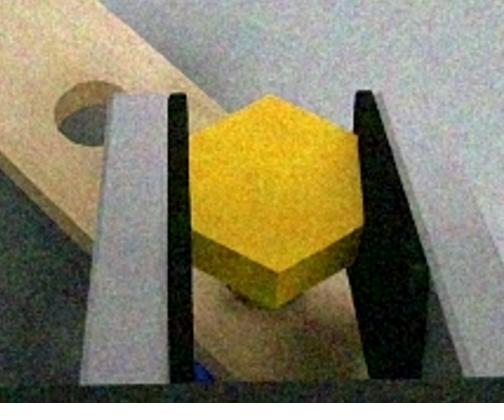

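Now +7 mm in x, peck with full lift.

Emit:
move:
  target:
    - [0,0,0.014,0,0,0,-1,-0.6,-0.7,0,0,0.014,0,0,0,-1,-1,-1]
    - [0.01,0,0.014,0,0,0,-1,-0.6,-0.7,0.01,0,0.014,0,0,0,-1,-1,-1]
  speed: 0.08

Emit:
move:
  target: [0,0,-0.014,0,0,0,-1,-0.6,-0.7,0,0,-0.025,0,0,0,-1,-1,-1]
  speed: 0.015
  stop_force: 5

Emit:
move:
  target:
    - [0,0,0.014,0,0,0,-1,-0.6,-0.7,0,0,0.014,0,0,0,-1,-1,-1]
    - [-0.004,0,0.014,0,0,0,-1,-0.6,-0.7,-0.004,0,0.014,0,0,0,-1,-1,-1]
  speed: 0.08

Emit:
move:
  target: [0,0,-0.014,0,0,0,-1,-0.6,-0.7,0,0,-0.025,0,0,0,-1,-1,-1]
  speed: 0.015
  stop_force: 5

Emit:
move:
  target:
    - [0,0,0.014,0,0,0,-1,-0.6,-0.7,0,0,0.014,0,0,0,-1,-1,-1]
    - [-0.012,0,0.014,0,0,0,-1,-0.6,-0.7,-0.012,0,0.014,0,0,0,-1,-1,-1]
  speed: 0.08

Emit:
move:
  target: [0,0,-0.014,0,0,0,-1,-0.6,-0.7,0,0,-0.025,0,0,0,-1,-1,-1]
  speed: 0.015
  stop_force: 5

Scene clock: 1537.70 s.
left_arm: end_effector_position=(+0.3904, +0.2183, +0.0599) position_measured=138 object_status=2 end_effector_quat_wxyz=(+0.000, +0.978, +0.210, +0.000) end_effector_velocity=(-0.002, +0.001, +0.000) end_effector_angular_velocity=(+0.002, +0.000, +0.002) | right_arm: end_effector_position=(+0.4206, +0.1232, +0.0697) position_measured=168 object_status=2 end_effector_quat_wxyz=(-0.504, +0.850, -0.133, +0.080) end_effector_velocity=(-0.001, +0.000, -0.001) end_effector_angular_velocity=(+0.000, +0.000, -0.003)
Joint positions: left_arm=[-1.014 -1.551 2.358 -2.378 -1.571 0.17] | right_arm=[4.303 -2.366 -1.998 0.72 1.653 -3.189]
Joint velocities: left_arm=[-0.004 -0.004 0.005 0 0.001 -0.006] | right_arm=[0.004 -0.001 -0.004 0.005 -0.006 0.003]
Joint torques (N m): left_arm=[-9.01 -29.85 -7.28 -1.51 0.07 -1.92] | right_arm=[7.53 51.6 -0.2 4.95 -1.8 2.1]
Wrist force (N): left_arm=[-0.2 -1.9 1.2] | right_arm=[-2.4 0.9 1.0]
Wrist torque (N m): left_arm=[-0.49 -0.34 0.17] | right_arm=[0.15 0.47 -0.38]
Wrist force, peak (N): left_arm=[-1.9 -1.1 1.7] | right_arm=[-3.3 1.3 2.8]
Hand target: left_arm +0.3903, +0.2183, +0.0598; +0.000, +0.978, +0.210, +0.000 | right_arm +0.4205, +0.1231, +0.0698; -0.504, +0.850, -0.133, +0.080
Off the commanded pose: left_arm 0.000 m, 0 deg | right_arm 0.000 m, 0 deg.
move: done

Scene clock: 1539.50 s.
left_arm: end_effector_position=(+0.3902, +0.2184, +0.0514) position_measured=138 object_status=2 end_effector_quat_wxyz=(+0.000, +0.978, +0.210, +0.000) | right_arm: end_effector_position=(+0.4205, +0.1231, +0.0644) position_measured=168 object_status=2 end_effector_quat_wxyz=(-0.504, +0.850, -0.133, +0.080)
Joint positions: left_arm=[-1.014 -1.531 2.369 -2.409 -1.571 0.17] | right_arm=[4.303 -2.379 -1.995 0.731 1.653 -3.189]
Joint torques (N m): left_arm=[-7.41 -28.8 -25.1 -1.4 0.56 -1.75] | right_arm=[3.22 50.33 -0.69 4.12 -1.65 2.02]
Wrist force (N): left_arm=[0.7 -2.3 0.2] | right_arm=[-3.0 -2.0 -0.5]
Wrist torque (N m): left_arm=[-0.60 -0.35 0.13] | right_arm=[0.14 0.48 -0.39]
Wrist force, peak (N): left_arm=[-1.0 -0.3 2.9] | right_arm=[-2.7 -11.2 -3.9]
Hand target: left_arm +0.3903, +0.2183, +0.0514; +0.000, +0.978, +0.210, +0.000 | right_arm +0.4205, +0.1231, +0.0644; -0.504, +0.850, -0.133, +0.080 (not the last commanded pose)
Off the commanded pose: left_arm 0.000 m, 0 deg | right_arm 0.010 m, 0 deg.
move: contact (right_arm)

Scene clock: 1540.13 s.
left_arm: end_effector_position=(+0.3877, +0.2183, +0.0598) position_measured=138 object_status=2 end_effector_quat_wxyz=(+0.000, +0.978, +0.210, +0.000) | right_arm: end_effector_position=(+0.4180, +0.1230, +0.0727) position_measured=168 object_status=2 end_effector_quat_wxyz=(-0.504, +0.850, -0.133, +0.080)
Joint positions: left_arm=[-1.02 -1.556 2.364 -2.378 -1.571 0.164] | right_arm=[4.308 -2.357 -2.004 0.718 1.648 -3.187]
Joint torques (N m): left_arm=[10.27 -13.13 -29.27 -2.68 0.33 1.75] | right_arm=[-6.57 49.63 18.17 2.4 1.79 -0.07]
Wrist force (N): left_arm=[0.1 -1.9 0.4] | right_arm=[-2.5 1.4 0.5]
Wrist torque (N m): left_arm=[-0.56 -0.37 0.30] | right_arm=[0.14 0.49 -0.48]
Wrist force, peak (N): left_arm=[-0.4 -2.5 1.0] | right_arm=[-3.3 2.9 2.8]
Hand target: left_arm +0.3879, +0.2183, +0.0598; +0.000, +0.978, +0.210, +0.000 | right_arm +0.4181, +0.1231, +0.0728; -0.504, +0.850, -0.133, +0.080
Off the commanded pose: left_arm 0.000 m, 0 deg | right_arm 0.000 m, 0 deg.
move: done

Scene clock: 1541.93 s.
left_arm: end_effector_position=(+0.3878, +0.2184, +0.0514) position_measured=138 object_status=2 end_effector_quat_wxyz=(+0.000, +0.978, +0.210, +0.000) | right_arm: end_effector_position=(+0.4181, +0.1231, +0.0642) position_measured=168 object_status=2 end_effector_quat_wxyz=(-0.504, +0.850, -0.133, +0.080)
Joint positions: left_arm=[-1.019 -1.535 2.373 -2.409 -1.571 0.164] | right_arm=[4.308 -2.378 -2 0.735 1.649 -3.187]
Joint torques (N m): left_arm=[8.35 -27.74 -23.06 -1.51 1.03 2.08] | right_arm=[-6.7 50.44 -0.86 4.34 -0.67 -2.11]
Wrist force (N): left_arm=[0.8 -2.1 0.2] | right_arm=[-2.9 -1.3 -1.4]
Wrist torque (N m): left_arm=[-0.55 -0.35 0.20] | right_arm=[0.18 0.48 -0.49]
Wrist force, peak (N): left_arm=[-0.8 -1.7 2.2] | right_arm=[-3.0 -8.7 -3.9]
Hand target: left_arm +0.3879, +0.2183, +0.0514; +0.000, +0.978, +0.210, +0.000 | right_arm +0.4181, +0.1231, +0.0642; -0.504, +0.850, -0.133, +0.080 (not the last commanded pose)
Off the commanded pose: left_arm 0.000 m, 0 deg | right_arm 0.006 m, 0 deg.
move: contact (right_arm)

Scene clock: 1542.67 s.
left_arm: end_effector_position=(+0.3806, +0.2184, +0.0598) position_measured=138 object_status=2 end_effector_quat_wxyz=(+0.000, +0.978, +0.210, +0.000) | right_arm: end_effector_position=(+0.4109, +0.1231, +0.0727) position_measured=168 object_status=2 end_effector_quat_wxyz=(-0.504, +0.850, -0.133, +0.080)
Joint positions: left_arm=[-1.036 -1.57 2.378 -2.379 -1.571 0.148] | right_arm=[4.322 -2.353 -2.017 0.728 1.636 -3.18]
Joint torques (N m): left_arm=[8.85 -13.39 -29.39 -1.13 0.06 2.34] | right_arm=[-6.91 38.95 21.36 2.53 1.93 -2.26]
Wrist force (N): left_arm=[0.0 -2.4 0.5] | right_arm=[-2.5 2.3 0.5]
Wrist torque (N m): left_arm=[-0.59 -0.34 0.19] | right_arm=[0.21 0.51 -0.48]
Wrist force, peak (N): left_arm=[-1.8 -2.7 0.4] | right_arm=[-3.2 3.2 1.7]
Hand target: left_arm +0.3807, +0.2183, +0.0598; +0.000, +0.978, +0.210, +0.000 | right_arm +0.4109, +0.1231, +0.0726; -0.504, +0.850, -0.133, +0.080
Off the commanded pose: left_arm 0.000 m, 0 deg | right_arm 0.000 m, 0 deg.
move: done

Scene clock: 1544.47 s.
left_arm: end_effector_position=(+0.3806, +0.2184, +0.0514) position_measured=138 object_status=2 end_effector_quat_wxyz=(+0.000, +0.978, +0.210, +0.000) | right_arm: end_effector_position=(+0.4109, +0.1231, +0.0641) position_measured=168 object_status=2 end_effector_quat_wxyz=(-0.504, +0.850, -0.133, +0.080)
Joint positions: left_arm=[-1.036 -1.549 2.388 -2.41 -1.571 0.148] | right_arm=[4.322 -2.374 -2.013 0.745 1.636 -3.18]
Joint torques (N m): left_arm=[8.6 -28.76 -23.48 -1.5 1.29 1.16] | right_arm=[-4.33 50.67 -1.17 4.45 1.85 -2.26]
Wrist force (N): left_arm=[0.8 -2.3 0.3] | right_arm=[-1.7 -0.9 -1.2]
Wrist torque (N m): left_arm=[-0.57 -0.36 0.12] | right_arm=[0.11 0.37 -0.48]
Wrist force, peak (N): left_arm=[-0.2 -2.9 0.8] | right_arm=[-2.0 -8.2 -5.9]
Hand target: left_arm +0.3807, +0.2183, +0.0514; +0.000, +0.978, +0.210, +0.000 | right_arm +0.4109, +0.1231, +0.0641; -0.504, +0.850, -0.133, +0.080 (not the last commanded pose)
Off the commanded pose: left_arm 0.000 m, 0 deg | right_arm 0.006 m, 0 deg.
move: contact (right_arm)

Emit:
move:
  target:
    - [0,0,0.014,0,0,0,-1,-0.6,-0.7,0,0,0.01,0,0,0,-1,-1,-1]
    - [0.006,-0.001,0.014,0,0,0,-1,-0.6,-0.7,0.006,-0.001,0.01,0,0,0,-1,-1,-1]
    - [0.006,-0.001,-0.003,0,0,0,-1,-0.6,-0.7,0.006,-0.001,-0.001,0,0,0,-1,-1,-1]
  speed: 0.05

Emit:
move:
  target: [0,0,0,0,0,0,-1,-0.6,-0.7,0,0,-0.014,0,0,0,-1,-0.9,-1]
  speed: 0.008
  stop_force: 6

Emit:
move:
  target: [0,0,0,0,0,0,-1,-0.6,-0.7,0,0,-0.012,0,0,0,-1,-0.9,-1]
  speed: 0.006
  stop_force: 25

Emit:
move:
  target:
    - [0,0,0,0,0,0,-1,-0.6,-0.7,0.0012,0,-0.0005,0,0,0,-1,-0.9,-1]
    - [0,0,0,0,0,0,-1,-0.6,-0.7,0,0.0012,-0.001,0,0,0,-1,-0.9,-1]
    - [0,0,0,0,0,0,-1,-0.6,-0.7,-0.0012,0,-0.0015,0,0,0,-1,-0.9,-1]
    - [0,0,0,0,0,0,-1,-0.6,-0.7,0,-0.0012,-0.002,0,0,0,-1,-0.9,-1]
    - [0,0,0,0,0,0,-1,-0.6,-0.7,0,0,-0.008,0,0,0,-1,-0.9,-1]
  speed: 0.006
  stop_force: 30

Scene clock: 1566.33 s.
left_arm: end_effector_position=(+0.3842, +0.2179, +0.0495) position_measured=138 object_status=2 end_effector_quat_wxyz=(+0.000, +0.978, +0.210, +0.000) | right_arm: end_effector_position=(+0.4145, +0.1225, +0.0635) position_measured=168 object_status=2 end_effector_quat_wxyz=(-0.504, +0.850, -0.133, +0.080)
Joint positions: left_arm=[-1.028 -1.537 2.382 -2.416 -1.571 0.155] | right_arm=[4.314 -2.377 -2.007 0.742 1.643 -3.184]
Joint torques (N m): left_arm=[-8.15 -28.01 -29.11 -0.86 0.55 -1.97] | right_arm=[7.88 54.36 9.64 2.7 -1.75 2.15]
Wrist force (N): left_arm=[-0.3 -0.9 -1.4] | right_arm=[-2.1 1.8 1.6]
Wrist torque (N m): left_arm=[-0.68 -0.35 0.15] | right_arm=[0.13 0.37 -0.38]
Wrist force, peak (N): left_arm=[-0.8 -2.2 -2.2] | right_arm=[-2.7 1.6 2.5]
Hand target: left_arm +0.3843, +0.2177, +0.0496; +0.000, +0.978, +0.210, +0.000 | right_arm +0.4145, +0.1225, +0.0635; -0.504, +0.850, -0.133, +0.080
Off the commanded pose: left_arm 0.000 m, 0 deg | right_arm 0.000 m, 0 deg.
move: done

Scene clock: 1567.50 s.
left_arm: end_effector_position=(+0.3843, +0.2177, +0.0496) position_measured=138 object_status=2 end_effector_quat_wxyz=(+0.000, +0.978, +0.210, +0.000) | right_arm: end_effector_position=(+0.4145, +0.1225, +0.0618) position_measured=168 object_status=2 end_effector_quat_wxyz=(-0.504, +0.850, -0.133, +0.080)
Joint positions: left_arm=[-1.028 -1.537 2.382 -2.416 -1.571 0.155] | right_arm=[4.314 -2.382 -2.006 0.746 1.643 -3.184]
Joint torques (N m): left_arm=[-8.87 -27.72 -28.99 -4.2 -0.87 -1.85] | right_arm=[7.89 50.21 -1.2 3.15 -1.69 2.09]
Wrist force (N): left_arm=[-0.4 -1.6 -1.0] | right_arm=[-2.2 -2.0 -0.6]
Wrist torque (N m): left_arm=[-0.69 -0.34 0.17] | right_arm=[0.12 0.38 -0.39]
Wrist force, peak (N): left_arm=[-0.7 -1.2 -2.1] | right_arm=[-2.2 -7.1 -3.5]
Hand target: left_arm +0.3843, +0.2177, +0.0496; +0.000, +0.978, +0.210, +0.000 | right_arm +0.4145, +0.1225, +0.0618; -0.504, +0.850, -0.133, +0.080 (not the last commanded pose)
Off the commanded pose: left_arm 0.000 m, 0 deg | right_arm 0.007 m, 0 deg.
move: contact (right_arm)

Scene clock: 1568.87 s.
left_arm: end_effector_position=(+0.3843, +0.2177, +0.0496) position_measured=138 object_status=2 end_effector_quat_wxyz=(+0.000, +0.978, +0.210, +0.000) | right_arm: end_effector_position=(+0.4145, +0.1225, +0.0600) position_measured=168 object_status=2 end_effector_quat_wxyz=(-0.504, +0.849, -0.133, +0.080)
Joint positions: left_arm=[-1.028 -1.537 2.382 -2.416 -1.571 0.155] | right_arm=[4.314 -2.386 -2.005 0.75 1.643 -3.184]
Joint torques (N m): left_arm=[-9.26 -27.25 -29.36 -3.77 -0.88 -1.2] | right_arm=[6.99 34.01 -7.56 -5.06 -1.75 2]
Wrist force (N): left_arm=[0.4 -2.3 -0.9] | right_arm=[-2.2 -22.4 -13.5]
Wrist torque (N m): left_arm=[-0.65 -0.32 0.09] | right_arm=[-0.02 0.39 -0.36]
Wrist force, peak (N): left_arm=[0.5 -2.7 -1.2] | right_arm=[-1.8 -26.6 -16.4]
Hand target: left_arm +0.3843, +0.2177, +0.0496; +0.000, +0.978, +0.210, +0.000 | right_arm +0.4145, +0.1225, +0.0600; -0.504, +0.849, -0.133, +0.080 (not the last commanded pose)
Off the commanded pose: left_arm 0.000 m, 0 deg | right_arm 0.005 m, 0 deg.
move: contact (right_arm)

Scene clock: 1571.17 s.
left_arm: end_effector_position=(+0.3843, +0.2177, +0.0496) position_measured=138 object_status=2 end_effector_quat_wxyz=(+0.000, +0.978, +0.210, +0.000) | right_arm: end_effector_position=(+0.4145, +0.1225, +0.0553) position_measured=168 object_status=2 end_effector_quat_wxyz=(-0.504, +0.849, -0.133, +0.080)
Joint positions: left_arm=[-1.028 -1.537 2.382 -2.416 -1.571 0.155] | right_arm=[4.314 -2.398 -2.003 0.759 1.643 -3.184]
Joint torques (N m): left_arm=[-10.63 -24.91 -28.38 -3.44 -1 -0.47] | right_arm=[12.38 24.98 -8.05 -7.83 0.34 2.13]
Wrist force (N): left_arm=[0.7 -2.8 -1.0] | right_arm=[1.8 -32.4 -21.0]
Wrist torque (N m): left_arm=[-0.71 -0.33 0.06] | right_arm=[0.22 0.46 -0.42]
Wrist force, peak (N): left_arm=[0.6 -2.9 -1.3] | right_arm=[1.9 -33.9 -22.2]
Hand target: left_arm +0.3843, +0.2177, +0.0496; +0.000, +0.978, +0.210, +0.000 | right_arm +0.4145, +0.1225, +0.0552; -0.504, +0.849, -0.133, +0.080
Off the commanded pose: left_arm 0.000 m, 0 deg | right_arm 0.000 m, 0 deg.
move: done

Emit:
move:
  target: [0,0,0,0,0,0,-1,-0.6,-0.7,0,0,0.001,0,0,0,-1,-0.9,-1]
  cameras: ["cam_right_wrist"]

Emit:
zoom_image:
  camera: "cam_right_wrist"
  region: [270, 200, 420, 320]

Scene clock: 1578.67 s.
left_arm: end_effector_position=(+0.3843, +0.2177, +0.0496) position_measured=138 object_status=2 end_effector_quat_wxyz=(+0.000, +0.978, +0.210, +0.000) | right_arm: end_effector_position=(+0.4145, +0.1225, +0.0558) position_measured=168 object_status=2 end_effector_quat_wxyz=(-0.504, +0.849, -0.133, +0.080)
Joint positions: left_arm=[-1.028 -1.537 2.382 -2.416 -1.571 0.155] | right_arm=[4.314 -2.396 -2.003 0.758 1.643 -3.184]
Joint torques (N m): left_arm=[-9.79 -23.14 -28.08 -2.54 -1.03 0.2] | right_arm=[11.67 22.7 -5.78 -2.55 2.44 2.12]
Wrist force (N): left_arm=[0.5 -2.5 -1.5] | right_arm=[2.1 -23.8 -12.6]
Wrist torque (N m): left_arm=[-0.70 -0.32 0.08] | right_arm=[-0.02 0.49 -0.41]
Wrist force, peak (N): left_arm=[0.8 -2.9 -1.1] | right_arm=[2.0 -33.2 -21.1]
Hand target: left_arm +0.3843, +0.2177, +0.0496; +0.000, +0.978, +0.210, +0.000 | right_arm +0.4145, +0.1225, +0.0558; -0.504, +0.849, -0.133, +0.080
Off the commanded pose: left_arm 0.000 m, 0 deg | right_arm 0.000 m, 0 deg.
move: done
cam_right_wrist: T_world_to_cam=[[0.93815, -0.34504, 0.0286, -0.3467], [-0.26974, -0.78019, -0.5644, 0.24798], [0.21706, 0.52178, -0.825, 0.01404]] pos_world=[0.3891, 0.06651, 0.16146]

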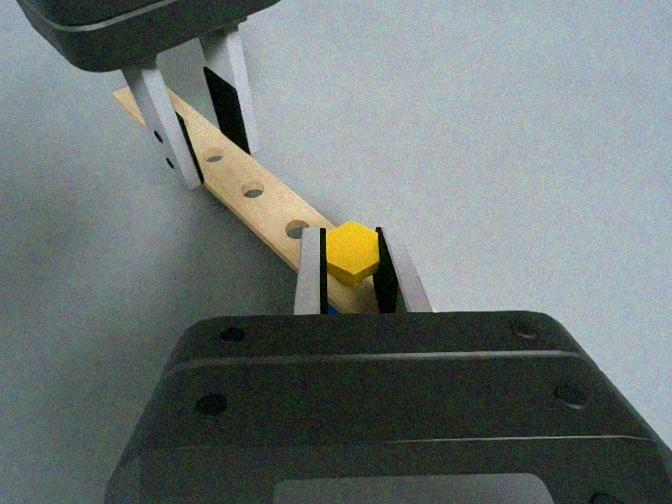

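Scaled by 3.360 from the camera's image (finer frame: 960x720).

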